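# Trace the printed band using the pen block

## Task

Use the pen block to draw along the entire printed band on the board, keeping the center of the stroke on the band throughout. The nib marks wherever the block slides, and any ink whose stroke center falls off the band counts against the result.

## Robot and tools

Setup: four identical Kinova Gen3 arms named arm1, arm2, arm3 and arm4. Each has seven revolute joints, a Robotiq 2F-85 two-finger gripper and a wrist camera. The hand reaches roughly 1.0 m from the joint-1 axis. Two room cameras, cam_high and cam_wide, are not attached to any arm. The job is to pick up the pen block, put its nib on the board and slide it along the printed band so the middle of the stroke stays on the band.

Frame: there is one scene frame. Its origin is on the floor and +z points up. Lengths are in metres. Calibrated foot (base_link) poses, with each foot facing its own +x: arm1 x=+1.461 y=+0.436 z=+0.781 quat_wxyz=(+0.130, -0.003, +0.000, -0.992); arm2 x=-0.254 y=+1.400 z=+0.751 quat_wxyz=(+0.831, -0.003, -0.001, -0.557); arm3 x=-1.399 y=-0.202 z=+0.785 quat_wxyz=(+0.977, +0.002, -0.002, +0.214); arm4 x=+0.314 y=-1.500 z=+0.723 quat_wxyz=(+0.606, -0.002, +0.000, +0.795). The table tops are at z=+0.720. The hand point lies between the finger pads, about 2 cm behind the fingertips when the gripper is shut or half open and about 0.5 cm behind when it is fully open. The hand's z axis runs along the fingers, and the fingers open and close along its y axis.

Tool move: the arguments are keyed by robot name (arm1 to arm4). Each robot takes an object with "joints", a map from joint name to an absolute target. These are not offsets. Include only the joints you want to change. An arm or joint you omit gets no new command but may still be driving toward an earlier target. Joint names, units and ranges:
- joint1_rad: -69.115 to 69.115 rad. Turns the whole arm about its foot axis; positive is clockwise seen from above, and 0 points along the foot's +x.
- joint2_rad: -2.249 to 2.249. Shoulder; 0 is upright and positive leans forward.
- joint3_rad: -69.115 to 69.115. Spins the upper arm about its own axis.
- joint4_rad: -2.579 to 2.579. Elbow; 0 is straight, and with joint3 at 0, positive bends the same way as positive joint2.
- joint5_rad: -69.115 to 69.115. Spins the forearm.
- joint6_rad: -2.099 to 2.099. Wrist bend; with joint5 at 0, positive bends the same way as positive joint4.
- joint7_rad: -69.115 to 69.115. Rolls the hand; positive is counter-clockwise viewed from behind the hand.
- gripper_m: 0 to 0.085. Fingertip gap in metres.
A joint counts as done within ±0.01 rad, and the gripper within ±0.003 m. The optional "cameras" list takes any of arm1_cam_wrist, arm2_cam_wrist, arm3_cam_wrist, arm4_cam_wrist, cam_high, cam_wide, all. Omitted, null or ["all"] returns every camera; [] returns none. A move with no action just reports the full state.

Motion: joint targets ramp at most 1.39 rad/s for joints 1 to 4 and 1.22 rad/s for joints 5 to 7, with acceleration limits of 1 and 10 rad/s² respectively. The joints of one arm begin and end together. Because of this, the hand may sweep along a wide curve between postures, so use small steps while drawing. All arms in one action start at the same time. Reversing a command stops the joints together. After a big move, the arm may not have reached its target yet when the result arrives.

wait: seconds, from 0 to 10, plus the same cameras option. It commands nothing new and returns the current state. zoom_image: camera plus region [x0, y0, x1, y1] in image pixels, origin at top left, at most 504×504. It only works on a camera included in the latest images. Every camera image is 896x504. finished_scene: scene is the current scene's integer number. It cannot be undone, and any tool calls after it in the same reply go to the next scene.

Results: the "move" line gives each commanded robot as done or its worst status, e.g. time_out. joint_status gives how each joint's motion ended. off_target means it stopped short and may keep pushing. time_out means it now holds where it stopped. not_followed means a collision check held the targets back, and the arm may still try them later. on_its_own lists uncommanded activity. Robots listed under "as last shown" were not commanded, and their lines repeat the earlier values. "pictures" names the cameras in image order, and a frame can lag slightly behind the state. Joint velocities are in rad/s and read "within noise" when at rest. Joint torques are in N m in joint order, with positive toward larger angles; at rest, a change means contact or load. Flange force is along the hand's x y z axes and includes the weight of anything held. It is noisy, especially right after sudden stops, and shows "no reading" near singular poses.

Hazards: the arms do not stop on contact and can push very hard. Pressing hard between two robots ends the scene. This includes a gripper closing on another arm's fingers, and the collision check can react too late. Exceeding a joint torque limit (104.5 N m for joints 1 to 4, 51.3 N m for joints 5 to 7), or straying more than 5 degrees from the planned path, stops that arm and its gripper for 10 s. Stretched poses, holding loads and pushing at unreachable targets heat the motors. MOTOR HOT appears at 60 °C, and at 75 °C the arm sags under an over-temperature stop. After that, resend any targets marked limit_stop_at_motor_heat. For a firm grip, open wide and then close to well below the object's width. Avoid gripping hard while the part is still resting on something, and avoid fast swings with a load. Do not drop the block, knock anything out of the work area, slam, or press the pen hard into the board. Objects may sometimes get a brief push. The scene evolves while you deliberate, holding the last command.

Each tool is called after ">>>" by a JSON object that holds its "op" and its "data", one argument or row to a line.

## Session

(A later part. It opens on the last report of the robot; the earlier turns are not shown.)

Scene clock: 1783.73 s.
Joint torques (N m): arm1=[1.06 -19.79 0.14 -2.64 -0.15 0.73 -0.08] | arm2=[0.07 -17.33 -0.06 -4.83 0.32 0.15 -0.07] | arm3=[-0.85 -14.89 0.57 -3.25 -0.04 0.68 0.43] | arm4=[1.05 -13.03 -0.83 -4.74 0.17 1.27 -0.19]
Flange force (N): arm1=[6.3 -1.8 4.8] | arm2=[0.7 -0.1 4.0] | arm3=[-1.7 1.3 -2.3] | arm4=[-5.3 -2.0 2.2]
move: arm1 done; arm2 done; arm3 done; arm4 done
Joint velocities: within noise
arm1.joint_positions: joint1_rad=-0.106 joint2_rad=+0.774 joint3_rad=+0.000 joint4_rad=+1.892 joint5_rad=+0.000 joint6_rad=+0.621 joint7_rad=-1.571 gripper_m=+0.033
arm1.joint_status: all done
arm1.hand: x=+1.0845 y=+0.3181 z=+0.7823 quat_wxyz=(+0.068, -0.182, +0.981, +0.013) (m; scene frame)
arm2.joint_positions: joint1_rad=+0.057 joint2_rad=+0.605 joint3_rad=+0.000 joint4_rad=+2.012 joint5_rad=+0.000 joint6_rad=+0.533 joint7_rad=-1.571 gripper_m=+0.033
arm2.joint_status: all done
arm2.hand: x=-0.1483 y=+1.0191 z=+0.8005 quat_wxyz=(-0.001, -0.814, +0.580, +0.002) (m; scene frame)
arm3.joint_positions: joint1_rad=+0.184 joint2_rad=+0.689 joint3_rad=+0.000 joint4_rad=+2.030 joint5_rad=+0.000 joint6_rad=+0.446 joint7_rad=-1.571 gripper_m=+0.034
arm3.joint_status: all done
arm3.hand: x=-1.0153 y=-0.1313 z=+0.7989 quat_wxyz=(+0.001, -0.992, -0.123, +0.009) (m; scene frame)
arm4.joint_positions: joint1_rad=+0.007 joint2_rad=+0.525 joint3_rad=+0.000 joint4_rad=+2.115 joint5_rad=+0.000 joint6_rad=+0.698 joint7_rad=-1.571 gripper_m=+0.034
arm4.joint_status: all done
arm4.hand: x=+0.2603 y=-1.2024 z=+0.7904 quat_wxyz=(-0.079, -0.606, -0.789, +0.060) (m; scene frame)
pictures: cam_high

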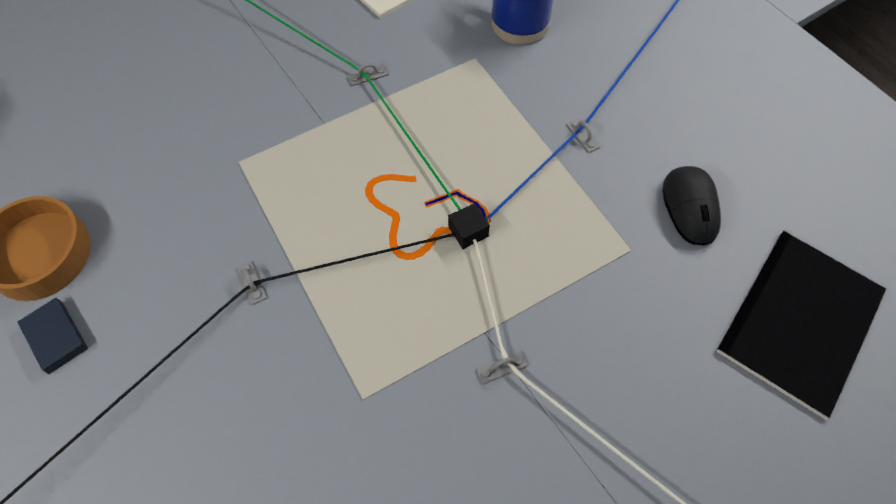

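>>> {"op": "move", "data": {
  "arm1": {"joints": {"joint4_rad": 1.8793}},
  "arm2": {"joints": {"joint4_rad": 2.0210}},
  "arm3": {"joints": {"joint4_rad": 2.0476}},
  "arm4": {"joints": {"joint4_rad": 2.1102}},
  "cameras": ["cam_high"]
}}

>>> {"op": "zoom_image", "data": {
  "camera": "cam_high",
  "region": [428, 185, 500, 245]
}}

>>> {"op": "move", "data": {
  "arm1": {"joints": {"joint4_rad": 1.8691}},
  "arm2": {"joints": {"joint4_rad": 2.0314}},
  "arm3": {"joints": {"joint4_rad": 2.0626}},
  "arm4": {"joints": {"joint4_rad": 2.1031}},
  "cameras": ["cam_high"]
}}

>>> {"op": "zoom_image", "data": {
  "camera": "cam_high",
  "region": [428, 185, 500, 245]
}}

Scene clock: 1804.73 s.
Joint torques (N m): arm1=[1.11 -19.88 0.11 -2.69 -0.17 0.73 -0.1] | arm2=[-0.04 -17.11 -0.1 -4.53 0.36 0.33 -0.09] | arm3=[-0.81 -14.54 0.57 -2.8 -0.02 0.84 0.44] | arm4=[1.08 -13.17 -0.88 -5.02 0.17 1.11 -0.19]
Flange force (N): arm1=[6.4 -1.9 4.7] | arm2=[1.0 0.2 4.1] | arm3=[-1.3 1.1 -2.5] | arm4=[-5.7 -2.1 2.2]
move: arm1 done; arm2 done; arm3 done; arm4 done
Joint velocities: within noise
arm1.joint_positions: joint1_rad=-0.106 joint2_rad=+0.774 joint3_rad=+0.000 joint4_rad=+1.879 joint5_rad=+0.000 joint6_rad=+0.621 joint7_rad=-1.571 gripper_m=+0.033
arm1.joint_status: all done
arm1.hand: x=+1.0777 y=+0.3155 z=+0.7836 quat_wxyz=(+0.062, -0.182, +0.981, +0.012) (m; scene frame)
arm2.joint_positions: joint1_rad=+0.057 joint2_rad=+0.605 joint3_rad=+0.000 joint4_rad=+2.021 joint5_rad=+0.000 joint6_rad=+0.533 joint7_rad=-1.571 gripper_m=+0.033
arm2.joint_status: all done
arm2.hand: x=-0.1501 y=+1.0243 z=+0.7990 quat_wxyz=(+0.002, -0.814, +0.580, +0.006) (m; scene frame)
arm3.joint_positions: joint1_rad=+0.184 joint2_rad=+0.689 joint3_rad=+0.000 joint4_rad=+2.048 joint5_rad=+0.000 joint6_rad=+0.446 joint7_rad=-1.571 gripper_m=+0.034
arm3.joint_status: all done
arm3.hand: x=-1.0254 y=-0.1339 z=+0.7968 quat_wxyz=(+0.000, -0.992, -0.123, +0.018) (m; scene frame)
arm4.joint_positions: joint1_rad=+0.007 joint2_rad=+0.525 joint3_rad=+0.000 joint4_rad=+2.110 joint5_rad=+0.000 joint6_rad=+0.698 joint7_rad=-1.571 gripper_m=+0.034
arm4.joint_status: all done
arm4.hand: x=+0.2597 y=-1.2000 z=+0.7908 quat_wxyz=(-0.078, -0.606, -0.789, +0.059) (m; scene frame)
pictures: cam_high

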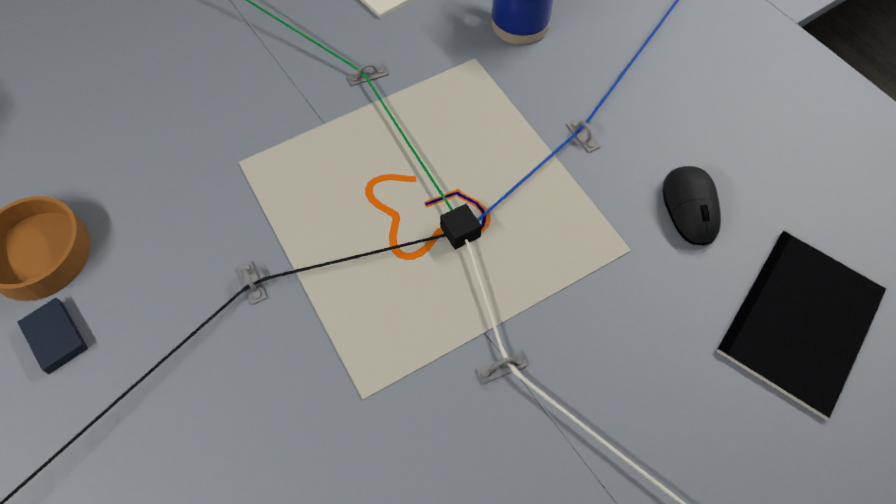

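Scaled by 7.000 from the camera's 896x504 image, which has a finer 1280x720 frame.

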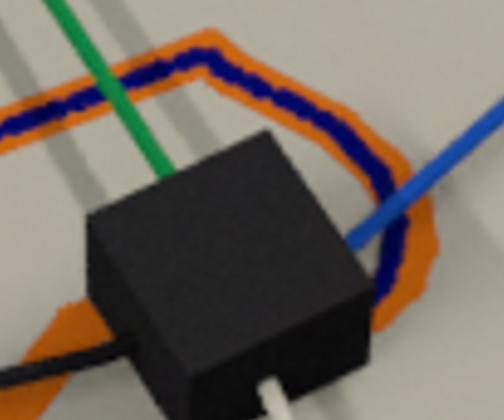

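Scene clock: 1805.33 s.
Joint torques (N m): arm1=[1.1 -19.99 0.16 -2.82 -0.16 0.68 -0.09] | arm2=[-0.09 -16.9 -0.12 -4.37 0.32 0.35 -0.09] | arm3=[-0.81 -14.39 0.59 -2.58 -0.06 0.9 0.44] | arm4=[1.01 -13.26 -0.82 -5.22 0.17 1.02 -0.21]
Flange force (N): arm1=[6.4 -1.9 4.7] | arm2=[1.1 0.4 3.8] | arm3=[-1.2 1.2 -2.4] | arm4=[-5.9 -1.9 2.1]
move: arm1 done; arm2 done; arm3 done; arm4 done
Joint velocities: within noise
arm1.joint_positions: joint1_rad=-0.106 joint2_rad=+0.774 joint3_rad=+0.000 joint4_rad=+1.869 joint5_rad=+0.000 joint6_rad=+0.621 joint7_rad=-1.571 gripper_m=+0.033
arm1.joint_status: all done
arm1.hand: x=+1.0722 y=+0.3134 z=+0.7847 quat_wxyz=(+0.057, -0.182, +0.982, +0.011) (m; scene frame)
arm2.joint_positions: joint1_rad=+0.057 joint2_rad=+0.605 joint3_rad=+0.000 joint4_rad=+2.031 joint5_rad=+0.000 joint6_rad=+0.533 joint7_rad=-1.571 gripper_m=+0.033
arm2.joint_status: all done
arm2.hand: x=-0.1521 y=+1.0300 z=+0.7975 quat_wxyz=(+0.005, -0.814, +0.580, +0.010) (m; scene frame)
arm3.joint_positions: joint1_rad=+0.184 joint2_rad=+0.689 joint3_rad=+0.000 joint4_rad=+2.063 joint5_rad=+0.000 joint6_rad=+0.446 joint7_rad=-1.571 gripper_m=+0.034
arm3.joint_status: all done
arm3.hand: x=-1.0342 y=-0.1361 z=+0.7952 quat_wxyz=(-0.001, -0.992, -0.123, +0.025) (m; scene frame)
arm4.joint_positions: joint1_rad=+0.007 joint2_rad=+0.525 joint3_rad=+0.000 joint4_rad=+2.103 joint5_rad=+0.000 joint6_rad=+0.698 joint7_rad=-1.571 gripper_m=+0.034
arm4.joint_status: all done
arm4.hand: x=+0.2586 y=-1.1960 z=+0.7915 quat_wxyz=(-0.075, -0.606, -0.790, +0.056) (m; scene frame)
pictures: cam_high

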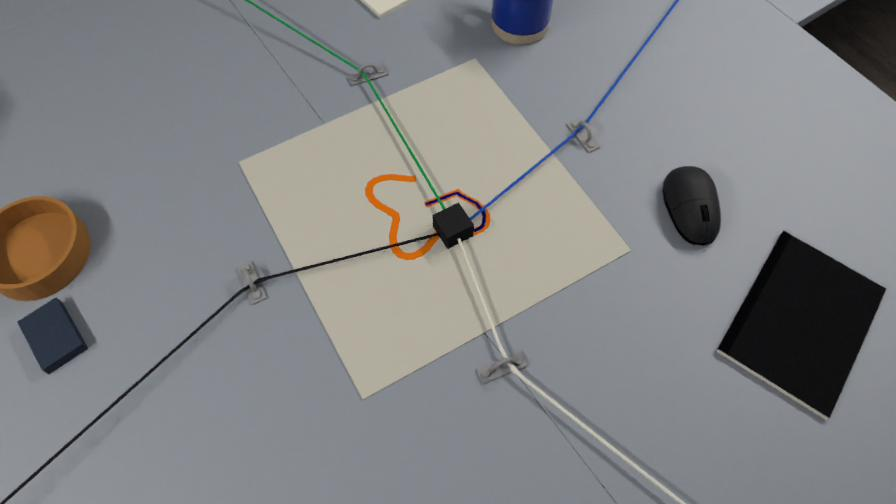

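Scaled by 7.000 from the camera's 896x504 image, which has a finer 1280x720 frame.

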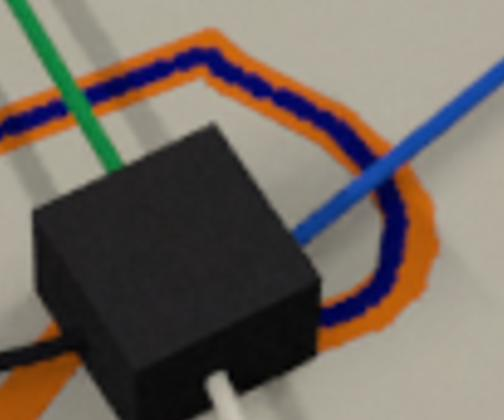

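>>> {"op": "move", "data": {
  "arm1": {"joints": {"joint4_rad": 1.8607}},
  "arm2": {"joints": {"joint4_rad": 2.0422}},
  "arm3": {"joints": {"joint4_rad": 2.0771}},
  "arm4": {"joints": {"joint4_rad": 2.0965}},
  "cameras": []
}}

>>> {"op": "move", "data": {
  "arm1": {"joints": {"joint4_rad": 1.8519}},
  "arm2": {"joints": {"joint4_rad": 2.0474}},
  "arm3": {"joints": {"joint4_rad": 2.0896}},
  "arm4": {"joints": {"joint4_rad": 2.0939}},
  "cameras": ["cam_high"]
}}

>>> {"op": "zoom_image", "data": {
  "camera": "cam_high",
  "region": [418, 185, 490, 245]
}}

Scene clock: 1891.57 s.
Joint torques (N m): arm1=[1.11 -20.09 0.11 -2.89 -0.14 0.68 -0.05] | arm2=[0.02 -16.67 -0.11 -3.71 0.41 0.66 -0.1] | arm3=[-0.84 -14.18 0.55 -2.42 -0.03 0.98 0.44] | arm4=[1.05 -13.22 -0.83 -4.93 0.17 1.19 -0.19]
Flange force (N): arm1=[6.4 -2.0 4.8] | arm2=[2.2 0.1 4.0] | arm3=[-1.3 1.2 -2.4] | arm4=[-5.3 -2.0 2.0]
move: arm1 done; arm2 done; arm3 done; arm4 done
Joint velocities: within noise
arm1.joint_positions: joint1_rad=-0.106 joint2_rad=+0.774 joint3_rad=+0.000 joint4_rad=+1.861 joint5_rad=+0.000 joint6_rad=+0.621 joint7_rad=-1.571 gripper_m=+0.033
arm1.joint_status: all done
arm1.hand: x=+1.0676 y=+0.3117 z=+0.7857 quat_wxyz=(+0.053, -0.182, +0.982, +0.010) (m; scene frame)
arm2.joint_positions: joint1_rad=+0.057 joint2_rad=+0.605 joint3_rad=+0.000 joint4_rad=+2.042 joint5_rad=+0.000 joint6_rad=+0.533 joint7_rad=-1.571 gripper_m=+0.033
arm2.joint_status: all done
arm2.hand: x=-0.1542 y=+1.0360 z=+0.7959 quat_wxyz=(+0.008, -0.814, +0.580, +0.014) (m; scene frame)
arm3.joint_positions: joint1_rad=+0.184 joint2_rad=+0.689 joint3_rad=+0.000 joint4_rad=+2.077 joint5_rad=+0.000 joint6_rad=+0.446 joint7_rad=-1.571 gripper_m=+0.034
arm3.joint_status: all done
arm3.hand: x=-1.0426 y=-0.1382 z=+0.7937 quat_wxyz=(-0.002, -0.992, -0.123, +0.033) (m; scene frame)
arm4.joint_positions: joint1_rad=+0.007 joint2_rad=+0.525 joint3_rad=+0.000 joint4_rad=+2.096 joint5_rad=+0.000 joint6_rad=+0.698 joint7_rad=-1.571 gripper_m=+0.034
arm4.joint_status: all done
arm4.hand: x=+0.2576 y=-1.1923 z=+0.7921 quat_wxyz=(-0.072, -0.607, -0.790, +0.054) (m; scene frame)
pictures: none
No camera images: "cameras" was empty.

Scene clock: 1892.13 s.
Joint torques (N m): arm1=[1.08 -20.14 0.13 -2.82 -0.14 0.71 -0.07] | arm2=[0.05 -16.49 -0.13 -3.48 0.33 0.64 -0.08] | arm3=[-0.78 -13.82 0.61 -1.65 -0.05 1.34 0.44] | arm4=[1.08 -13.14 -0.83 -4.69 0.18 1.37 -0.22]
Flange force (N): arm1=[6.8 -1.9 4.7] | arm2=[2.6 0.1 3.5] | arm3=[-0.2 1.1 -2.4] | arm4=[-4.9 -2.0 2.1]
move: arm1 done; arm2 done; arm3 done; arm4 done
Joint velocities: within noise
arm1.joint_positions: joint1_rad=-0.106 joint2_rad=+0.774 joint3_rad=+0.000 joint4_rad=+1.852 joint5_rad=+0.000 joint6_rad=+0.621 joint7_rad=-1.571 gripper_m=+0.033
arm1.joint_status: all done
arm1.hand: x=+1.0628 y=+0.3098 z=+0.7868 quat_wxyz=(+0.048, -0.182, +0.982, +0.010) (m; scene frame)
arm2.joint_positions: joint1_rad=+0.057 joint2_rad=+0.605 joint3_rad=+0.000 joint4_rad=+2.047 joint5_rad=+0.000 joint6_rad=+0.533 joint7_rad=-1.571 gripper_m=+0.033
arm2.joint_status: all done
arm2.hand: x=-0.1552 y=+1.0389 z=+0.7952 quat_wxyz=(+0.009, -0.814, +0.580, +0.016) (m; scene frame)
arm3.joint_positions: joint1_rad=+0.184 joint2_rad=+0.689 joint3_rad=+0.000 joint4_rad=+2.090 joint5_rad=+0.000 joint6_rad=+0.446 joint7_rad=-1.571 gripper_m=+0.034
arm3.joint_status: all done
arm3.hand: x=-1.0499 y=-0.1400 z=+0.7925 quat_wxyz=(-0.003, -0.992, -0.123, +0.039) (m; scene frame)
arm4.joint_positions: joint1_rad=+0.007 joint2_rad=+0.525 joint3_rad=+0.000 joint4_rad=+2.094 joint5_rad=+0.000 joint6_rad=+0.698 joint7_rad=-1.571 gripper_m=+0.034
arm4.joint_status: all done
arm4.hand: x=+0.2572 y=-1.1909 z=+0.7924 quat_wxyz=(-0.071, -0.607, -0.790, +0.054) (m; scene frame)
pictures: cam_high

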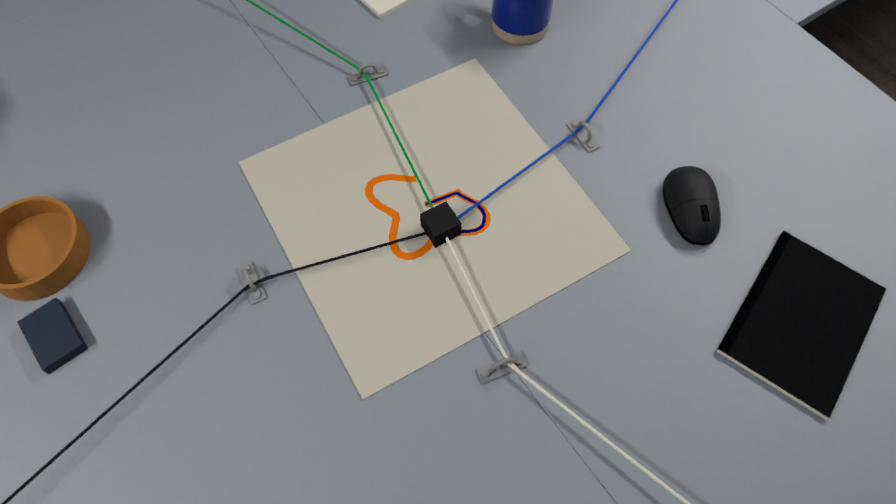

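Scaled by 7.000 from the camera's 896x504 image, which has a finer 1280x720 frame.

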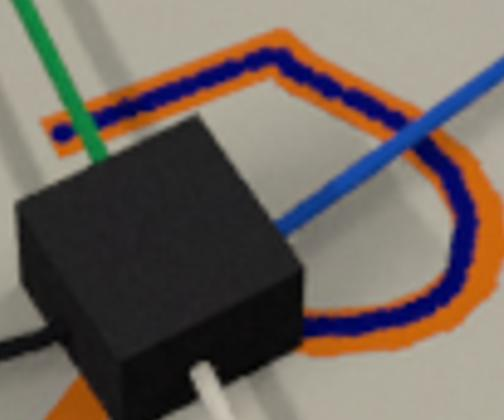

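>>> {"op": "move", "data": {
  "arm1": {"joints": {"joint4_rad": 1.8402}},
  "arm2": {"joints": {"joint4_rad": 2.0432}},
  "arm3": {"joints": {"joint4_rad": 2.1008}},
  "arm4": {"joints": {"joint4_rad": 2.0986}},
  "cameras": []
}}

>>> {"op": "move", "data": {
  "arm1": {"joints": {"joint4_rad": 1.8250}},
  "arm2": {"joints": {"joint4_rad": 2.0328}},
  "arm3": {"joints": {"joint4_rad": 2.1121}},
  "arm4": {"joints": {"joint4_rad": 2.1078}},
  "cameras": ["cam_high"]
}}

>>> {"op": "zoom_image", "data": {
  "camera": "cam_high",
  "region": [380, 205, 452, 265]
}}

>>> {"op": "move", "data": {
  "arm1": {"joints": {"joint4_rad": 1.8083}},
  "arm2": {"joints": {"joint4_rad": 2.0219}},
  "arm3": {"joints": {"joint4_rad": 2.1244}},
  "arm4": {"joints": {"joint4_rad": 2.1165}},
  "cameras": []
}}

>>> {"op": "move", "data": {
  "arm1": {"joints": {"joint4_rad": 1.7896}},
  "arm2": {"joints": {"joint4_rad": 2.0118}},
  "arm3": {"joints": {"joint4_rad": 2.1388}},
  "arm4": {"joints": {"joint4_rad": 2.1226}},
  "cameras": ["cam_high"]
}}

>>> {"op": "zoom_image", "data": {
  "camera": "cam_high",
  "region": [390, 205, 462, 265]
}}

Scene clock: 1918.17 s.
Joint torques (N m): arm1=[1.06 -20.23 0.13 -2.86 -0.16 0.79 -0.06] | arm2=[-0.02 -16.85 -0.17 -4.15 0.38 0.44 -0.16] | arm3=[-0.82 -13.61 0.62 -1.37 -0.04 1.44 0.43] | arm4=[1.09 -12.81 -0.83 -3.96 0.18 1.74 -0.19]
Flange force (N): arm1=[6.8 -1.9 4.9] | arm2=[1.4 0.3 4.1] | arm3=[0.1 1.3 -2.5] | arm4=[-3.8 -2.0 1.8]
move: arm1 done; arm2 done; arm3 done; arm4 done
Joint velocities: within noise
arm1.joint_positions: joint1_rad=-0.106 joint2_rad=+0.774 joint3_rad=+0.000 joint4_rad=+1.840 joint5_rad=+0.000 joint6_rad=+0.621 joint7_rad=-1.571 gripper_m=+0.033
arm1.joint_status: all done
arm1.hand: x=+1.0564 y=+0.3074 z=+0.7883 quat_wxyz=(+0.043, -0.182, +0.982, +0.009) (m; scene frame)
arm2.joint_positions: joint1_rad=+0.057 joint2_rad=+0.605 joint3_rad=+0.000 joint4_rad=+2.043 joint5_rad=+0.000 joint6_rad=+0.533 joint7_rad=-1.571 gripper_m=+0.033
arm2.joint_status: all done
arm2.hand: x=-0.1544 y=+1.0366 z=+0.7958 quat_wxyz=(+0.008, -0.814, +0.580, +0.015) (m; scene frame)
arm3.joint_positions: joint1_rad=+0.184 joint2_rad=+0.689 joint3_rad=+0.000 joint4_rad=+2.101 joint5_rad=+0.000 joint6_rad=+0.446 joint7_rad=-1.571 gripper_m=+0.034
arm3.joint_status: all done
arm3.hand: x=-1.0565 y=-0.1417 z=+0.7916 quat_wxyz=(-0.004, -0.991, -0.123, +0.044) (m; scene frame)
arm4.joint_positions: joint1_rad=+0.007 joint2_rad=+0.525 joint3_rad=+0.000 joint4_rad=+2.099 joint5_rad=+0.000 joint6_rad=+0.698 joint7_rad=-1.571 gripper_m=+0.034
arm4.joint_status: all done
arm4.hand: x=+0.2579 y=-1.1935 z=+0.7919 quat_wxyz=(-0.073, -0.606, -0.790, +0.055) (m; scene frame)
pictures: none
No camera images: "cameras" was empty.

Scene clock: 1918.77 s.
Joint torques (N m): arm1=[1.06 -20.44 0.11 -3.11 -0.15 0.71 -0.08] | arm2=[-0.04 -16.98 -0.02 -4.35 0.34 0.44 -0.09] | arm3=[-0.77 -13.43 0.63 -1.13 -0.05 1.52 0.43] | arm4=[1.11 -12.68 -0.84 -3.77 0.18 1.81 -0.2]
Flange force (N): arm1=[6.7 -1.9 5.0] | arm2=[1.0 0.2 4.3] | arm3=[0.2 1.1 -2.5] | arm4=[-3.6 -2.1 1.8]
move: arm1 done; arm2 done; arm3 done; arm4 done
Joint velocities: within noise
arm1.joint_positions: joint1_rad=-0.106 joint2_rad=+0.774 joint3_rad=+0.000 joint4_rad=+1.825 joint5_rad=+0.000 joint6_rad=+0.621 joint7_rad=-1.571 gripper_m=+0.033
arm1.joint_status: all done
arm1.hand: x=+1.0482 y=+0.3042 z=+0.7904 quat_wxyz=(+0.035, -0.182, +0.983, +0.007) (m; scene frame)
arm2.joint_positions: joint1_rad=+0.057 joint2_rad=+0.605 joint3_rad=+0.000 joint4_rad=+2.033 joint5_rad=+0.000 joint6_rad=+0.533 joint7_rad=-1.571 gripper_m=+0.033
arm2.joint_status: all done
arm2.hand: x=-0.1524 y=+1.0308 z=+0.7973 quat_wxyz=(+0.005, -0.814, +0.580, +0.010) (m; scene frame)
arm3.joint_positions: joint1_rad=+0.184 joint2_rad=+0.689 joint3_rad=+0.000 joint4_rad=+2.112 joint5_rad=+0.000 joint6_rad=+0.446 joint7_rad=-1.571 gripper_m=+0.034
arm3.joint_status: all done
arm3.hand: x=-1.0631 y=-0.1433 z=+0.7907 quat_wxyz=(-0.004, -0.991, -0.123, +0.050) (m; scene frame)
arm4.joint_positions: joint1_rad=+0.007 joint2_rad=+0.525 joint3_rad=+0.000 joint4_rad=+2.108 joint5_rad=+0.000 joint6_rad=+0.698 joint7_rad=-1.571 gripper_m=+0.034
arm4.joint_status: all done
arm4.hand: x=+0.2593 y=-1.1986 z=+0.7911 quat_wxyz=(-0.077, -0.606, -0.789, +0.058) (m; scene frame)
pictures: cam_high

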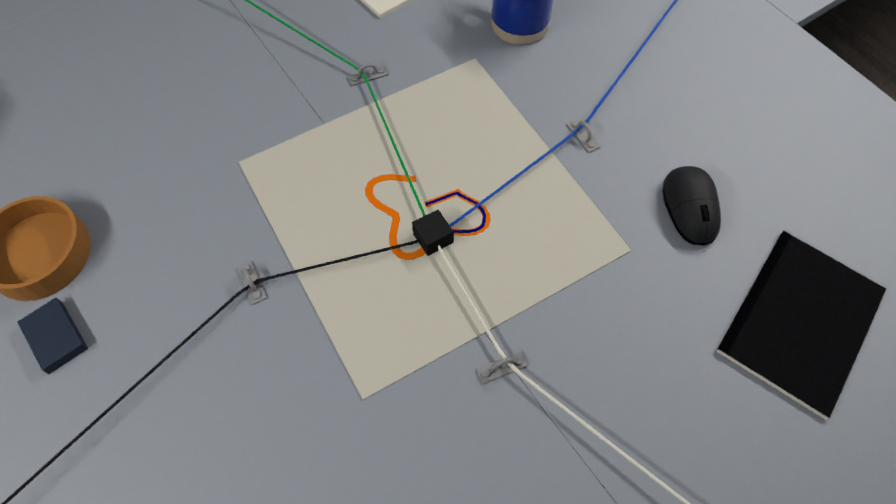

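Scaled by 7.000 from the camera's 896x504 image, which has a finer 1280x720 frame.

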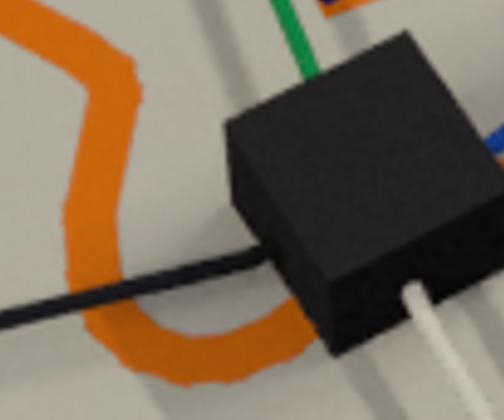

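Scene clock: 1919.40 s.
Joint torques (N m): arm1=[1.07 -20.59 0.12 -3.25 -0.16 0.59 -0.1] | arm2=[0.01 -17.1 -0.05 -4.45 0.3 0.3 -0.1] | arm3=[-0.8 -13.38 0.58 -1.33 -0.03 1.44 0.45] | arm4=[1.08 -12.6 -0.8 -3.71 0.16 1.84 -0.19]
Flange force (N): arm1=[6.9 -1.8 4.8] | arm2=[1.3 0.1 3.9] | arm3=[-0.5 1.1 -2.5] | arm4=[-3.7 -2.0 1.9]
move: arm1 done; arm2 done; arm3 done; arm4 done
Joint velocities: within noise
arm1.joint_positions: joint1_rad=-0.106 joint2_rad=+0.774 joint3_rad=+0.000 joint4_rad=+1.808 joint5_rad=+0.000 joint6_rad=+0.621 joint7_rad=-1.571 gripper_m=+0.033
arm1.joint_status: all done
arm1.hand: x=+1.0392 y=+0.3008 z=+0.7929 quat_wxyz=(+0.027, -0.182, +0.983, +0.006) (m; scene frame)
arm2.joint_positions: joint1_rad=+0.057 joint2_rad=+0.605 joint3_rad=+0.000 joint4_rad=+2.022 joint5_rad=+0.000 joint6_rad=+0.533 joint7_rad=-1.571 gripper_m=+0.033
arm2.joint_status: all done
arm2.hand: x=-0.1503 y=+1.0248 z=+0.7989 quat_wxyz=(+0.002, -0.814, +0.580, +0.006) (m; scene frame)
arm3.joint_positions: joint1_rad=+0.184 joint2_rad=+0.689 joint3_rad=+0.000 joint4_rad=+2.124 joint5_rad=+0.000 joint6_rad=+0.446 joint7_rad=-1.571 gripper_m=+0.034
arm3.joint_status: all done
arm3.hand: x=-1.0704 y=-0.1451 z=+0.7898 quat_wxyz=(-0.005, -0.991, -0.123, +0.056) (m; scene frame)
arm4.joint_positions: joint1_rad=+0.007 joint2_rad=+0.525 joint3_rad=+0.000 joint4_rad=+2.116 joint5_rad=+0.000 joint6_rad=+0.698 joint7_rad=-1.571 gripper_m=+0.034
arm4.joint_status: all done
arm4.hand: x=+0.2606 y=-1.2035 z=+0.7903 quat_wxyz=(-0.080, -0.606, -0.789, +0.061) (m; scene frame)
pictures: none
No camera images: "cameras" was empty.

Scene clock: 1920.03 s.
Joint torques (N m): arm1=[1.05 -20.87 0.15 -3.58 -0.16 0.45 -0.06] | arm2=[-0.03 -17.08 -0.11 -4.29 0.37 0.36 -0.14] | arm3=[-0.76 -12.88 0.67 -0.34 -0.04 1.88 0.42] | arm4=[1.1 -12.44 -0.84 -3.46 0.16 1.96 -0.2]
Flange force (N): arm1=[6.7 -1.9 4.8] | arm2=[1.8 0.3 3.7] | arm3=[0.9 1.1 -2.6] | arm4=[-3.4 -2.0 1.8]
move: arm1 done; arm2 done; arm3 done; arm4 done
Joint velocities: within noise
arm1.joint_positions: joint1_rad=-0.106 joint2_rad=+0.774 joint3_rad=+0.000 joint4_rad=+1.790 joint5_rad=+0.000 joint6_rad=+0.621 joint7_rad=-1.571 gripper_m=+0.033
arm1.joint_status: all done
arm1.hand: x=+1.0292 y=+0.2969 z=+0.7958 quat_wxyz=(+0.018, -0.182, +0.983, +0.004) (m; scene frame)
arm2.joint_positions: joint1_rad=+0.057 joint2_rad=+0.605 joint3_rad=+0.000 joint4_rad=+2.012 joint5_rad=+0.000 joint6_rad=+0.533 joint7_rad=-1.571 gripper_m=+0.033
arm2.joint_status: all done
arm2.hand: x=-0.1484 y=+1.0192 z=+0.8005 quat_wxyz=(-0.001, -0.814, +0.580, +0.002) (m; scene frame)
arm3.joint_positions: joint1_rad=+0.184 joint2_rad=+0.689 joint3_rad=+0.000 joint4_rad=+2.139 joint5_rad=+0.000 joint6_rad=+0.446 joint7_rad=-1.571 gripper_m=+0.034
arm3.joint_status: all done
arm3.hand: x=-1.0788 y=-0.1473 z=+0.7889 quat_wxyz=(-0.006, -0.990, -0.123, +0.063) (m; scene frame)
arm4.joint_positions: joint1_rad=+0.007 joint2_rad=+0.525 joint3_rad=+0.000 joint4_rad=+2.123 joint5_rad=+0.000 joint6_rad=+0.698 joint7_rad=-1.571 gripper_m=+0.034
arm4.joint_status: all done
arm4.hand: x=+0.2615 y=-1.2069 z=+0.7897 quat_wxyz=(-0.082, -0.606, -0.789, +0.062) (m; scene frame)
pictures: cam_high

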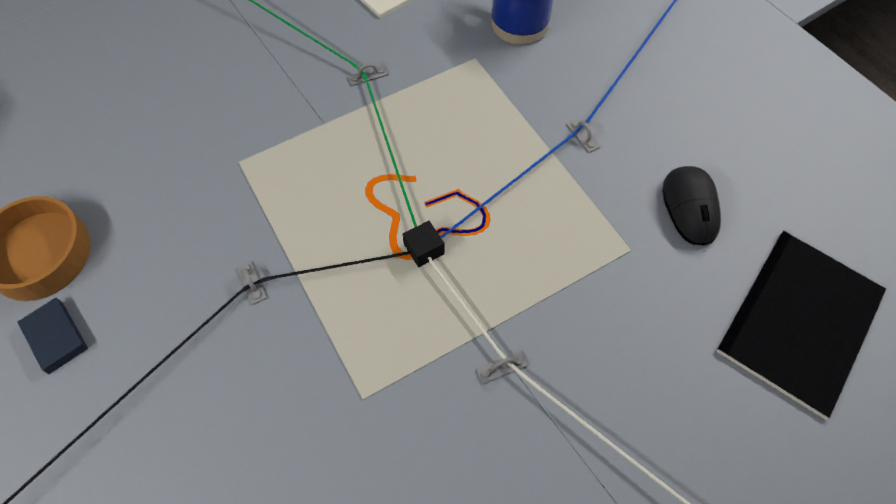

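Scaled by 7.000 from the camera's 896x504 image, which has a finer 1280x720 frame.

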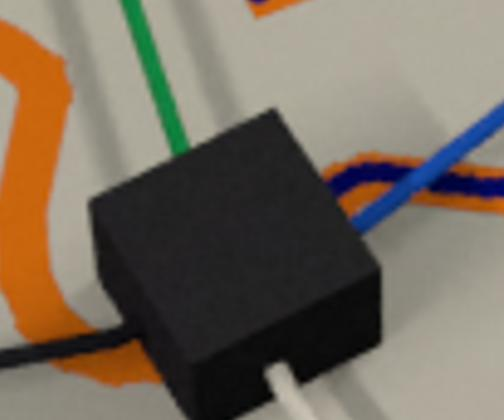

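>>> {"op": "move", "data": {
  "arm1": {"joints": {"joint4_rad": 1.7708}},
  "arm2": {"joints": {"joint4_rad": 2.0051}},
  "arm3": {"joints": {"joint4_rad": 2.1547}},
  "arm4": {"joints": {"joint4_rad": 2.1235}},
  "cameras": []
}}

>>> {"op": "move", "data": {
  "arm1": {"joints": {"joint4_rad": 1.7548}},
  "arm2": {"joints": {"joint4_rad": 2.0038}},
  "arm3": {"joints": {"joint4_rad": 2.1705}},
  "arm4": {"joints": {"joint4_rad": 2.1182}},
  "cameras": []
}}

>>> {"op": "move", "data": {
  "arm1": {"joints": {"joint4_rad": 1.7437}},
  "arm2": {"joints": {"joint4_rad": 2.0089}},
  "arm3": {"joints": {"joint4_rad": 2.1843}},
  "arm4": {"joints": {"joint4_rad": 2.1071}},
  "cameras": ["cam_high"]
}}

>>> {"op": "zoom_image", "data": {
  "camera": "cam_high",
  "region": [375, 215, 447, 275]
}}

>>> {"op": "move", "data": {
  "arm1": {"joints": {"joint4_rad": 1.7392}},
  "arm2": {"joints": {"joint4_rad": 2.0201}},
  "arm3": {"joints": {"joint4_rad": 2.1939}},
  "arm4": {"joints": {"joint4_rad": 2.0923}},
  "cameras": ["cam_high"]
}}

>>> {"op": "zoom_image", "data": {
  "camera": "cam_high",
  "region": [375, 205, 447, 265]
}}

Scene clock: 1939.87 s.
Joint torques (N m): arm1=[1.07 -21.13 0.13 -3.98 -0.12 0.37 -0.08] | arm2=[-0.06 -17.17 -0.05 -4.31 0.35 0.47 -0.11] | arm3=[-0.75 -12.57 0.61 0.07 -0.02 2.06 0.44] | arm4=[1.12 -12.45 -0.83 -3.41 0.2 1.93 -0.23]
Flange force (N): arm1=[6.1 -2.0 4.9] | arm2=[1.7 0.4 4.1] | arm3=[1.2 1.1 -2.7] | arm4=[-3.2 -2.0 1.7]
move: arm1 done; arm2 done; arm3 done; arm4 done
Joint velocities: within noise
arm1.joint_positions: joint1_rad=-0.106 joint2_rad=+0.774 joint3_rad=+0.000 joint4_rad=+1.771 joint5_rad=+0.000 joint6_rad=+0.621 joint7_rad=-1.571 gripper_m=+0.033
arm1.joint_status: all done
arm1.hand: x=+1.0192 y=+0.2931 z=+0.7990 quat_wxyz=(+0.008, -0.182, +0.983, +0.002) (m; scene frame)
arm2.joint_positions: joint1_rad=+0.057 joint2_rad=+0.605 joint3_rad=+0.000 joint4_rad=+2.005 joint5_rad=+0.000 joint6_rad=+0.533 joint7_rad=-1.571 gripper_m=+0.033
arm2.joint_status: all done
arm2.hand: x=-0.1471 y=+1.0156 z=+0.8016 quat_wxyz=(-0.003, -0.814, +0.580, -0.001) (m; scene frame)
arm3.joint_positions: joint1_rad=+0.184 joint2_rad=+0.689 joint3_rad=+0.000 joint4_rad=+2.155 joint5_rad=+0.000 joint6_rad=+0.446 joint7_rad=-1.571 gripper_m=+0.034
arm3.joint_status: all done
arm3.hand: x=-1.0882 y=-0.1496 z=+0.7880 quat_wxyz=(-0.007, -0.990, -0.123, +0.071) (m; scene frame)
arm4.joint_positions: joint1_rad=+0.007 joint2_rad=+0.525 joint3_rad=+0.000 joint4_rad=+2.124 joint5_rad=+0.000 joint6_rad=+0.698 joint7_rad=-1.571 gripper_m=+0.034
arm4.joint_status: all done
arm4.hand: x=+0.2617 y=-1.2075 z=+0.7897 quat_wxyz=(-0.083, -0.606, -0.789, +0.063) (m; scene frame)
pictures: none
No camera images: "cameras" was empty.

Scene clock: 1940.47 s.
Joint torques (N m): arm1=[1.04 -21.42 0.13 -4.41 -0.14 0.16 -0.11] | arm2=[0.01 -17.18 -0.09 -4.25 0.34 0.43 -0.12] | arm3=[-0.72 -12.26 0.62 0.62 -0.04 2.2 0.42] | arm4=[1.11 -12.54 -0.85 -3.61 0.17 1.85 -0.18]
Flange force (N): arm1=[5.7 -1.8 4.9] | arm2=[2.0 0.2 3.9] | arm3=[2.0 1.1 -3.1] | arm4=[-3.5 -2.1 1.7]
move: arm1 done; arm2 done; arm3 done; arm4 done
Joint velocities: within noise
arm1.joint_positions: joint1_rad=-0.106 joint2_rad=+0.774 joint3_rad=+0.000 joint4_rad=+1.755 joint5_rad=+0.000 joint6_rad=+0.621 joint7_rad=-1.571 gripper_m=+0.033
arm1.joint_status: all done
arm1.hand: x=+1.0107 y=+0.2898 z=+0.8018 quat_wxyz=(+0.001, -0.182, +0.983, +0.001) (m; scene frame)
arm2.joint_positions: joint1_rad=+0.057 joint2_rad=+0.605 joint3_rad=+0.000 joint4_rad=+2.004 joint5_rad=+0.000 joint6_rad=+0.533 joint7_rad=-1.571 gripper_m=+0.033
arm2.joint_status: all done
arm2.hand: x=-0.1468 y=+1.0148 z=+0.8018 quat_wxyz=(-0.003, -0.814, +0.580, -0.002) (m; scene frame)
arm3.joint_positions: joint1_rad=+0.184 joint2_rad=+0.689 joint3_rad=+0.000 joint4_rad=+2.170 joint5_rad=+0.000 joint6_rad=+0.446 joint7_rad=-1.571 gripper_m=+0.034
arm3.joint_status: all done
arm3.hand: x=-1.0975 y=-0.1520 z=+0.7873 quat_wxyz=(-0.008, -0.989, -0.123, +0.079) (m; scene frame)
arm4.joint_positions: joint1_rad=+0.007 joint2_rad=+0.525 joint3_rad=+0.000 joint4_rad=+2.118 joint5_rad=+0.000 joint6_rad=+0.698 joint7_rad=-1.571 gripper_m=+0.034
arm4.joint_status: all done
arm4.hand: x=+0.2609 y=-1.2045 z=+0.7901 quat_wxyz=(-0.081, -0.606, -0.789, +0.061) (m; scene frame)
pictures: none
No camera images: "cameras" was empty.

Scene clock: 1941.07 s.
Joint torques (N m): arm1=[1.09 -21.46 0.11 -4.32 -0.16 0.26 -0.09] | arm2=[0.05 -16.9 -0.14 -3.55 0.36 0.84 -0.15] | arm3=[-0.7 -11.94 0.58 1.05 -0.05 2.49 0.44] | arm4=[1.09 -12.74 -0.83 -3.9 0.15 1.76 -0.19]
Flange force (N): arm1=[6.1 -2.0 5.0] | arm2=[3.1 0.2 4.1] | arm3=[2.2 1.0 -2.9] | arm4=[-3.8 -2.0 1.9]
move: arm1 done; arm2 done; arm3 done; arm4 done
Joint velocities: within noise
arm1.joint_positions: joint1_rad=-0.106 joint2_rad=+0.774 joint3_rad=+0.000 joint4_rad=+1.744 joint5_rad=+0.000 joint6_rad=+0.621 joint7_rad=-1.571 gripper_m=+0.033
arm1.joint_status: all done
arm1.hand: x=+1.0048 y=+0.2876 z=+0.8039 quat_wxyz=(-0.005, -0.182, +0.983, +0.000) (m; scene frame)
arm2.joint_positions: joint1_rad=+0.057 joint2_rad=+0.605 joint3_rad=+0.000 joint4_rad=+2.009 joint5_rad=+0.000 joint6_rad=+0.533 joint7_rad=-1.571 gripper_m=+0.033
arm2.joint_status: all done
arm2.hand: x=-0.1478 y=+1.0176 z=+0.8009 quat_wxyz=(-0.002, -0.814, +0.580, +0.001) (m; scene frame)
arm3.joint_positions: joint1_rad=+0.184 joint2_rad=+0.689 joint3_rad=+0.000 joint4_rad=+2.184 joint5_rad=+0.000 joint6_rad=+0.446 joint7_rad=-1.571 gripper_m=+0.034
arm3.joint_status: all done
arm3.hand: x=-1.1057 y=-0.1540 z=+0.7868 quat_wxyz=(-0.009, -0.989, -0.123, +0.086) (m; scene frame)
arm4.joint_positions: joint1_rad=+0.007 joint2_rad=+0.525 joint3_rad=+0.000 joint4_rad=+2.107 joint5_rad=+0.000 joint6_rad=+0.698 joint7_rad=-1.571 gripper_m=+0.034
arm4.joint_status: all done
arm4.hand: x=+0.2592 y=-1.1983 z=+0.7911 quat_wxyz=(-0.076, -0.606, -0.790, +0.058) (m; scene frame)
pictures: cam_high

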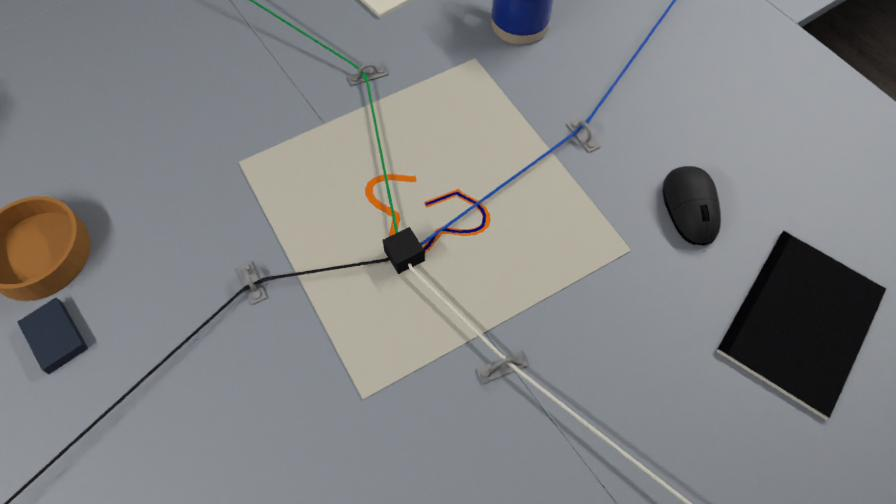

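Scaled by 7.000 from the camera's 896x504 image, which has a finer 1280x720 frame.

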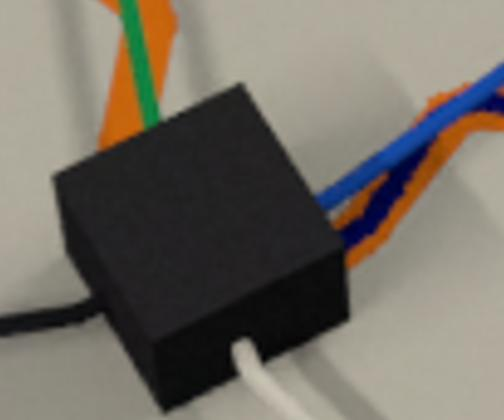

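Scene clock: 1941.67 s.
Joint torques (N m): arm1=[1.1 -21.4 0.11 -4.01 -0.14 0.41 -0.08] | arm2=[0.17 -16.76 -0.08 -3.5 0.38 0.78 -0.11] | arm3=[-0.73 -11.93 0.62 0.88 -0.03 2.34 0.46] | arm4=[1.05 -12.98 -0.84 -4.42 0.17 1.58 -0.2]
Flange force (N): arm1=[6.9 -2.0 5.1] | arm2=[3.1 -0.2 3.9] | arm3=[1.7 1.0 -3.1] | arm4=[-4.7 -2.0 2.1]
move: arm1 done; arm2 done; arm3 done; arm4 done
Joint velocities: within noise
arm1.joint_positions: joint1_rad=-0.106 joint2_rad=+0.774 joint3_rad=+0.000 joint4_rad=+1.739 joint5_rad=+0.000 joint6_rad=+0.621 joint7_rad=-1.571 gripper_m=+0.033
arm1.joint_status: all done
arm1.hand: x=+1.0024 y=+0.2866 z=+0.8047 quat_wxyz=(-0.007, -0.182, +0.983, -0.001) (m; scene frame)
arm2.joint_positions: joint1_rad=+0.057 joint2_rad=+0.605 joint3_rad=+0.000 joint4_rad=+2.020 joint5_rad=+0.000 joint6_rad=+0.533 joint7_rad=-1.571 gripper_m=+0.033
arm2.joint_status: all done
arm2.hand: x=-0.1499 y=+1.0238 z=+0.7992 quat_wxyz=(+0.002, -0.814, +0.580, +0.005) (m; scene frame)
arm3.joint_positions: joint1_rad=+0.184 joint2_rad=+0.689 joint3_rad=+0.000 joint4_rad=+2.194 joint5_rad=+0.000 joint6_rad=+0.446 joint7_rad=-1.571 gripper_m=+0.034
arm3.joint_status: all done
arm3.hand: x=-1.1113 y=-0.1555 z=+0.7866 quat_wxyz=(-0.009, -0.988, -0.123, +0.090) (m; scene frame)
arm4.joint_positions: joint1_rad=+0.007 joint2_rad=+0.525 joint3_rad=+0.000 joint4_rad=+2.092 joint5_rad=+0.000 joint6_rad=+0.698 joint7_rad=-1.571 gripper_m=+0.034
arm4.joint_status: all done
arm4.hand: x=+0.2570 y=-1.1900 z=+0.7926 quat_wxyz=(-0.070, -0.607, -0.790, +0.053) (m; scene frame)
pictures: cam_high

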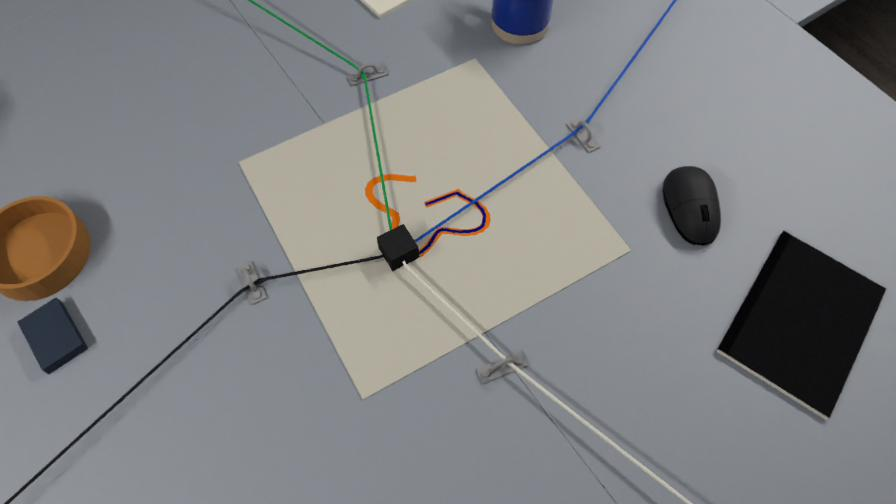

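Scaled by 7.000 from the camera's 896x504 image, which has a finer 1280x720 frame.

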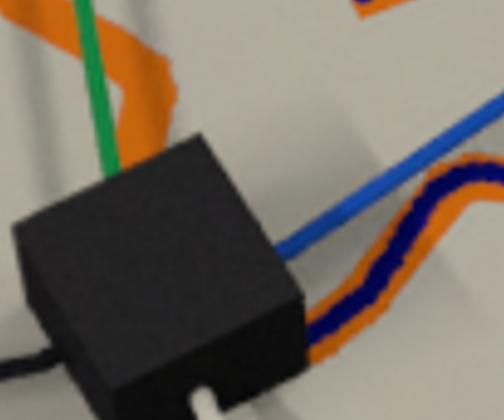

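>>> {"op": "move", "data": {
  "arm1": {"joints": {"joint4_rad": 1.7413}},
  "arm2": {"joints": {"joint4_rad": 2.0360}},
  "arm3": {"joints": {"joint4_rad": 2.1970}},
  "arm4": {"joints": {"joint4_rad": 2.0759}},
  "cameras": []
}}

>>> {"op": "move", "data": {
  "arm1": {"joints": {"joint4_rad": 1.7489}},
  "arm2": {"joints": {"joint4_rad": 2.0542}},
  "arm3": {"joints": {"joint4_rad": 2.1945}},
  "arm4": {"joints": {"joint4_rad": 2.0599}},
  "cameras": ["cam_high"]
}}

>>> {"op": "zoom_image", "data": {
  "camera": "cam_high",
  "region": [370, 205, 442, 265]
}}

>>> {"op": "move", "data": {
  "arm1": {"joints": {"joint4_rad": 1.7600}},
  "arm2": {"joints": {"joint4_rad": 2.0724}},
  "arm3": {"joints": {"joint4_rad": 2.1872}},
  "arm4": {"joints": {"joint4_rad": 2.0456}},
  "cameras": []
}}

>>> {"op": "move", "data": {
  "arm1": {"joints": {"joint4_rad": 1.7719}},
  "arm2": {"joints": {"joint4_rad": 2.0884}},
  "arm3": {"joints": {"joint4_rad": 2.1777}},
  "arm4": {"joints": {"joint4_rad": 2.0336}},
  "cameras": ["cam_high"]
}}

>>> {"op": "zoom_image", "data": {
  "camera": "cam_high",
  "region": [370, 205, 442, 265]
}}

Scene clock: 1968.73 s.
Joint torques (N m): arm1=[1.11 -21.29 0.13 -3.82 -0.14 0.55 -0.07] | arm2=[-0.01 -16.34 -0.08 -2.77 0.35 1.2 -0.11] | arm3=[-0.77 -12.24 0.61 0.23 -0.03 1.97 0.45] | arm4=[1.08 -13.31 -0.87 -4.63 0.18 1.43 -0.18]
Flange force (N): arm1=[7.1 -2.0 5.2] | arm2=[3.8 0.4 4.1] | arm3=[0.7 1.0 -2.9] | arm4=[-4.4 -2.1 2.1]
move: arm1 done; arm2 done; arm3 done; arm4 done
Joint velocities: within noise
arm1.joint_positions: joint1_rad=-0.106 joint2_rad=+0.774 joint3_rad=+0.000 joint4_rad=+1.741 joint5_rad=+0.000 joint6_rad=+0.621 joint7_rad=-1.571 gripper_m=+0.033
arm1.joint_status: all done
arm1.hand: x=+1.0035 y=+0.2871 z=+0.8043 quat_wxyz=(-0.006, -0.182, +0.983, +0.000) (m; scene frame)
arm2.joint_positions: joint1_rad=+0.057 joint2_rad=+0.605 joint3_rad=+0.000 joint4_rad=+2.036 joint5_rad=+0.000 joint6_rad=+0.533 joint7_rad=-1.571 gripper_m=+0.033
arm2.joint_status: all done
arm2.hand: x=-0.1530 y=+1.0326 z=+0.7968 quat_wxyz=(+0.006, -0.814, +0.580, +0.012) (m; scene frame)
arm3.joint_positions: joint1_rad=+0.184 joint2_rad=+0.689 joint3_rad=+0.000 joint4_rad=+2.197 joint5_rad=+0.000 joint6_rad=+0.446 joint7_rad=-1.571 gripper_m=+0.034
arm3.joint_status: all done
arm3.hand: x=-1.1132 y=-0.1559 z=+0.7865 quat_wxyz=(-0.010, -0.988, -0.123, +0.092) (m; scene frame)
arm4.joint_positions: joint1_rad=+0.007 joint2_rad=+0.525 joint3_rad=+0.000 joint4_rad=+2.076 joint5_rad=+0.000 joint6_rad=+0.698 joint7_rad=-1.571 gripper_m=+0.034
arm4.joint_status: all done
arm4.hand: x=+0.2545 y=-1.1808 z=+0.7943 quat_wxyz=(-0.064, -0.607, -0.791, +0.048) (m; scene frame)
pictures: none
No camera images: "cameras" was empty.

Scene clock: 1969.37 s.
Joint torques (N m): arm1=[1.13 -21.1 0.14 -3.54 -0.14 0.66 -0.07] | arm2=[0.06 -16.09 -0.17 -2.42 0.3 1.29 -0.14] | arm3=[-0.79 -12.55 0.6 -0.45 -0.02 1.64 0.44] | arm4=[1.07 -13.43 -0.83 -4.82 0.17 1.4 -0.22]
Flange force (N): arm1=[7.4 -2.0 5.1] | arm2=[4.2 0.3 3.9] | arm3=[-0.4 1.0 -2.8] | arm4=[-4.6 -2.0 2.0]
move: arm1 done; arm2 done; arm3 done; arm4 done
Joint velocities: within noise
arm1.joint_positions: joint1_rad=-0.106 joint2_rad=+0.774 joint3_rad=+0.000 joint4_rad=+1.749 joint5_rad=+0.000 joint6_rad=+0.621 joint7_rad=-1.571 gripper_m=+0.033
arm1.joint_status: all done
arm1.hand: x=+1.0075 y=+0.2886 z=+0.8029 quat_wxyz=(-0.002, -0.182, +0.983, +0.000) (m; scene frame)
arm2.joint_positions: joint1_rad=+0.057 joint2_rad=+0.605 joint3_rad=+0.000 joint4_rad=+2.054 joint5_rad=+0.000 joint6_rad=+0.533 joint7_rad=-1.571 gripper_m=+0.033
arm2.joint_status: all done
arm2.hand: x=-0.1565 y=+1.0427 z=+0.7943 quat_wxyz=(+0.011, -0.814, +0.580, +0.019) (m; scene frame)
arm3.joint_positions: joint1_rad=+0.184 joint2_rad=+0.689 joint3_rad=+0.000 joint4_rad=+2.195 joint5_rad=+0.000 joint6_rad=+0.446 joint7_rad=-1.571 gripper_m=+0.034
arm3.joint_status: all done
arm3.hand: x=-1.1117 y=-0.1556 z=+0.7865 quat_wxyz=(-0.009, -0.988, -0.123, +0.091) (m; scene frame)
arm4.joint_positions: joint1_rad=+0.007 joint2_rad=+0.525 joint3_rad=+0.000 joint4_rad=+2.060 joint5_rad=+0.000 joint6_rad=+0.698 joint7_rad=-1.571 gripper_m=+0.034
arm4.joint_status: all done
arm4.hand: x=+0.2522 y=-1.1719 z=+0.7962 quat_wxyz=(-0.058, -0.607, -0.791, +0.043) (m; scene frame)
pictures: cam_high

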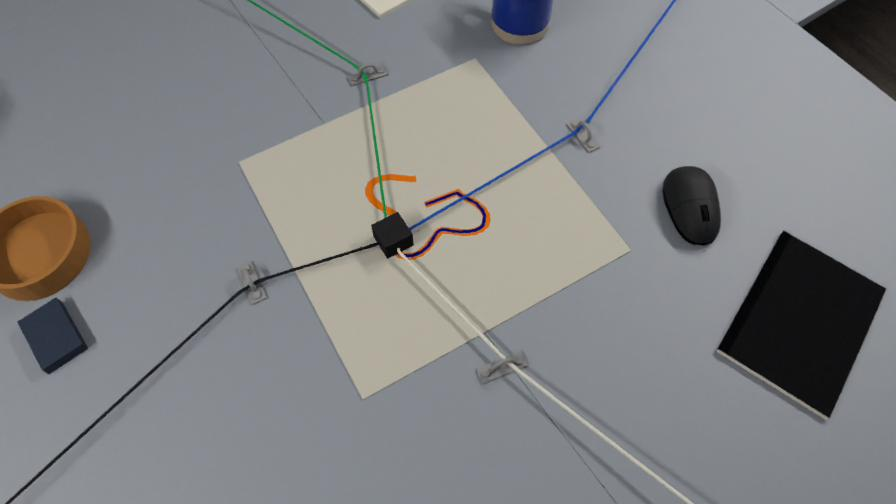

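Scaled by 7.000 from the camera's 896x504 image, which has a finer 1280x720 frame.

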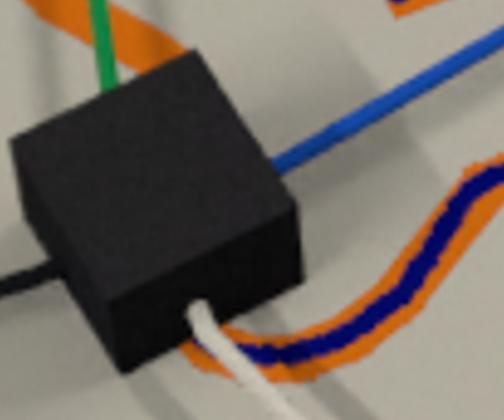

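Scene clock: 1970.00 s.
Joint torques (N m): arm1=[1.14 -21.02 0.1 -3.49 -0.15 0.63 -0.05] | arm2=[0.02 -15.97 -0.05 -2.89 0.33 0.98 -0.09] | arm3=[-0.78 -12.71 0.56 -0.71 -0.04 1.5 0.43] | arm4=[1.1 -13.7 -0.84 -5.18 0.17 1.2 -0.23]
Flange force (N): arm1=[7.4 -2.1 5.0] | arm2=[2.8 0.2 3.6] | arm3=[-0.6 1.1 -2.8] | arm4=[-4.9 -2.1 1.9]
move: arm1 done; arm2 done; arm3 done; arm4 done
Joint velocities: within noise
arm1.joint_positions: joint1_rad=-0.106 joint2_rad=+0.774 joint3_rad=+0.000 joint4_rad=+1.760 joint5_rad=+0.000 joint6_rad=+0.621 joint7_rad=-1.571 gripper_m=+0.033
arm1.joint_status: all done
arm1.hand: x=+1.0134 y=+0.2909 z=+0.8009 quat_wxyz=(+0.003, -0.182, +0.983, +0.001) (m; scene frame)
arm2.joint_positions: joint1_rad=+0.057 joint2_rad=+0.605 joint3_rad=+0.000 joint4_rad=+2.072 joint5_rad=+0.000 joint6_rad=+0.533 joint7_rad=-1.571 gripper_m=+0.033
arm2.joint_status: all done
arm2.hand: x=-0.1600 y=+1.0528 z=+0.7920 quat_wxyz=(+0.017, -0.814, +0.580, +0.026) (m; scene frame)
arm3.joint_positions: joint1_rad=+0.184 joint2_rad=+0.689 joint3_rad=+0.000 joint4_rad=+2.187 joint5_rad=+0.000 joint6_rad=+0.446 joint7_rad=-1.571 gripper_m=+0.034
arm3.joint_status: all done
arm3.hand: x=-1.1074 y=-0.1545 z=+0.7867 quat_wxyz=(-0.009, -0.989, -0.123, +0.087) (m; scene frame)
arm4.joint_positions: joint1_rad=+0.007 joint2_rad=+0.525 joint3_rad=+0.000 joint4_rad=+2.046 joint5_rad=+0.000 joint6_rad=+0.698 joint7_rad=-1.571 gripper_m=+0.034
arm4.joint_status: all done
arm4.hand: x=+0.2500 y=-1.1640 z=+0.7979 quat_wxyz=(-0.052, -0.608, -0.791, +0.039) (m; scene frame)
pictures: none
No camera images: "cameras" was empty.

Scene clock: 1970.63 s.
Joint torques (N m): arm1=[1.06 -20.92 0.13 -3.56 -0.14 0.6 -0.09] | arm2=[-0.02 -15.5 -0.02 -1.73 0.34 1.59 -0.13] | arm3=[-0.82 -12.95 0.6 -1.12 -0.05 1.34 0.47] | arm4=[1.06 -13.86 -0.82 -5.44 0.16 1.12 -0.22]
Flange force (N): arm1=[6.8 -1.9 4.9] | arm2=[4.6 0.5 3.9] | arm3=[-1.1 1.0 -2.7] | arm4=[-5.2 -2.1 2.0]
move: arm1 done; arm2 done; arm3 done; arm4 done
Joint velocities: within noise
arm1.joint_positions: joint1_rad=-0.106 joint2_rad=+0.774 joint3_rad=+0.000 joint4_rad=+1.772 joint5_rad=+0.000 joint6_rad=+0.621 joint7_rad=-1.571 gripper_m=+0.033
arm1.joint_status: all done
arm1.hand: x=+1.0197 y=+0.2933 z=+0.7988 quat_wxyz=(+0.009, -0.182, +0.983, +0.002) (m; scene frame)
arm2.joint_positions: joint1_rad=+0.057 joint2_rad=+0.605 joint3_rad=+0.000 joint4_rad=+2.088 joint5_rad=+0.000 joint6_rad=+0.533 joint7_rad=-1.571 gripper_m=+0.033
arm2.joint_status: all done
arm2.hand: x=-0.1631 y=+1.0618 z=+0.7901 quat_wxyz=(+0.021, -0.814, +0.580, +0.033) (m; scene frame)
arm3.joint_positions: joint1_rad=+0.184 joint2_rad=+0.689 joint3_rad=+0.000 joint4_rad=+2.178 joint5_rad=+0.000 joint6_rad=+0.446 joint7_rad=-1.571 gripper_m=+0.034
arm3.joint_status: all done
arm3.hand: x=-1.1018 y=-0.1531 z=+0.7871 quat_wxyz=(-0.008, -0.989, -0.123, +0.082) (m; scene frame)
arm4.joint_positions: joint1_rad=+0.007 joint2_rad=+0.525 joint3_rad=+0.000 joint4_rad=+2.034 joint5_rad=+0.000 joint6_rad=+0.698 joint7_rad=-1.571 gripper_m=+0.034
arm4.joint_status: all done
arm4.hand: x=+0.2483 y=-1.1573 z=+0.7995 quat_wxyz=(-0.047, -0.608, -0.792, +0.035) (m; scene frame)
pictures: cam_high

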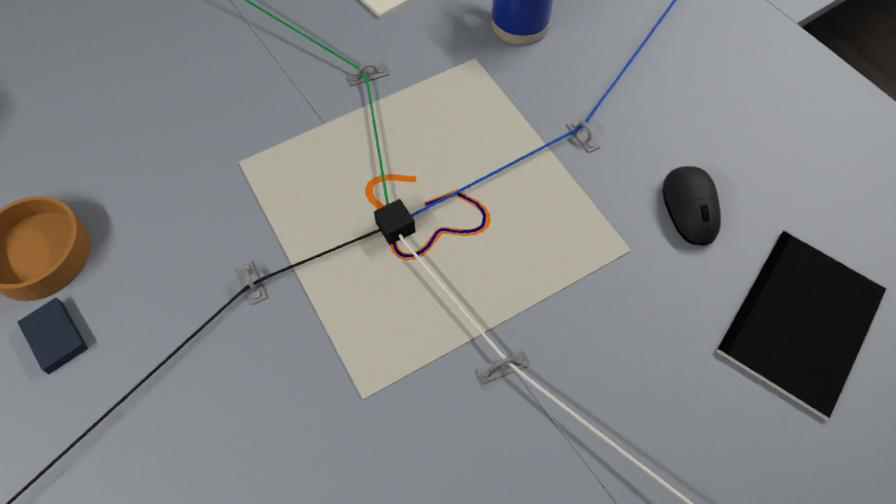

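Scaled by 7.000 from the camera's 896x504 image, which has a finer 1280x720 frame.

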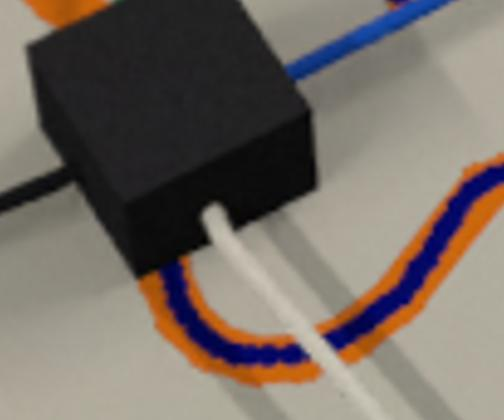

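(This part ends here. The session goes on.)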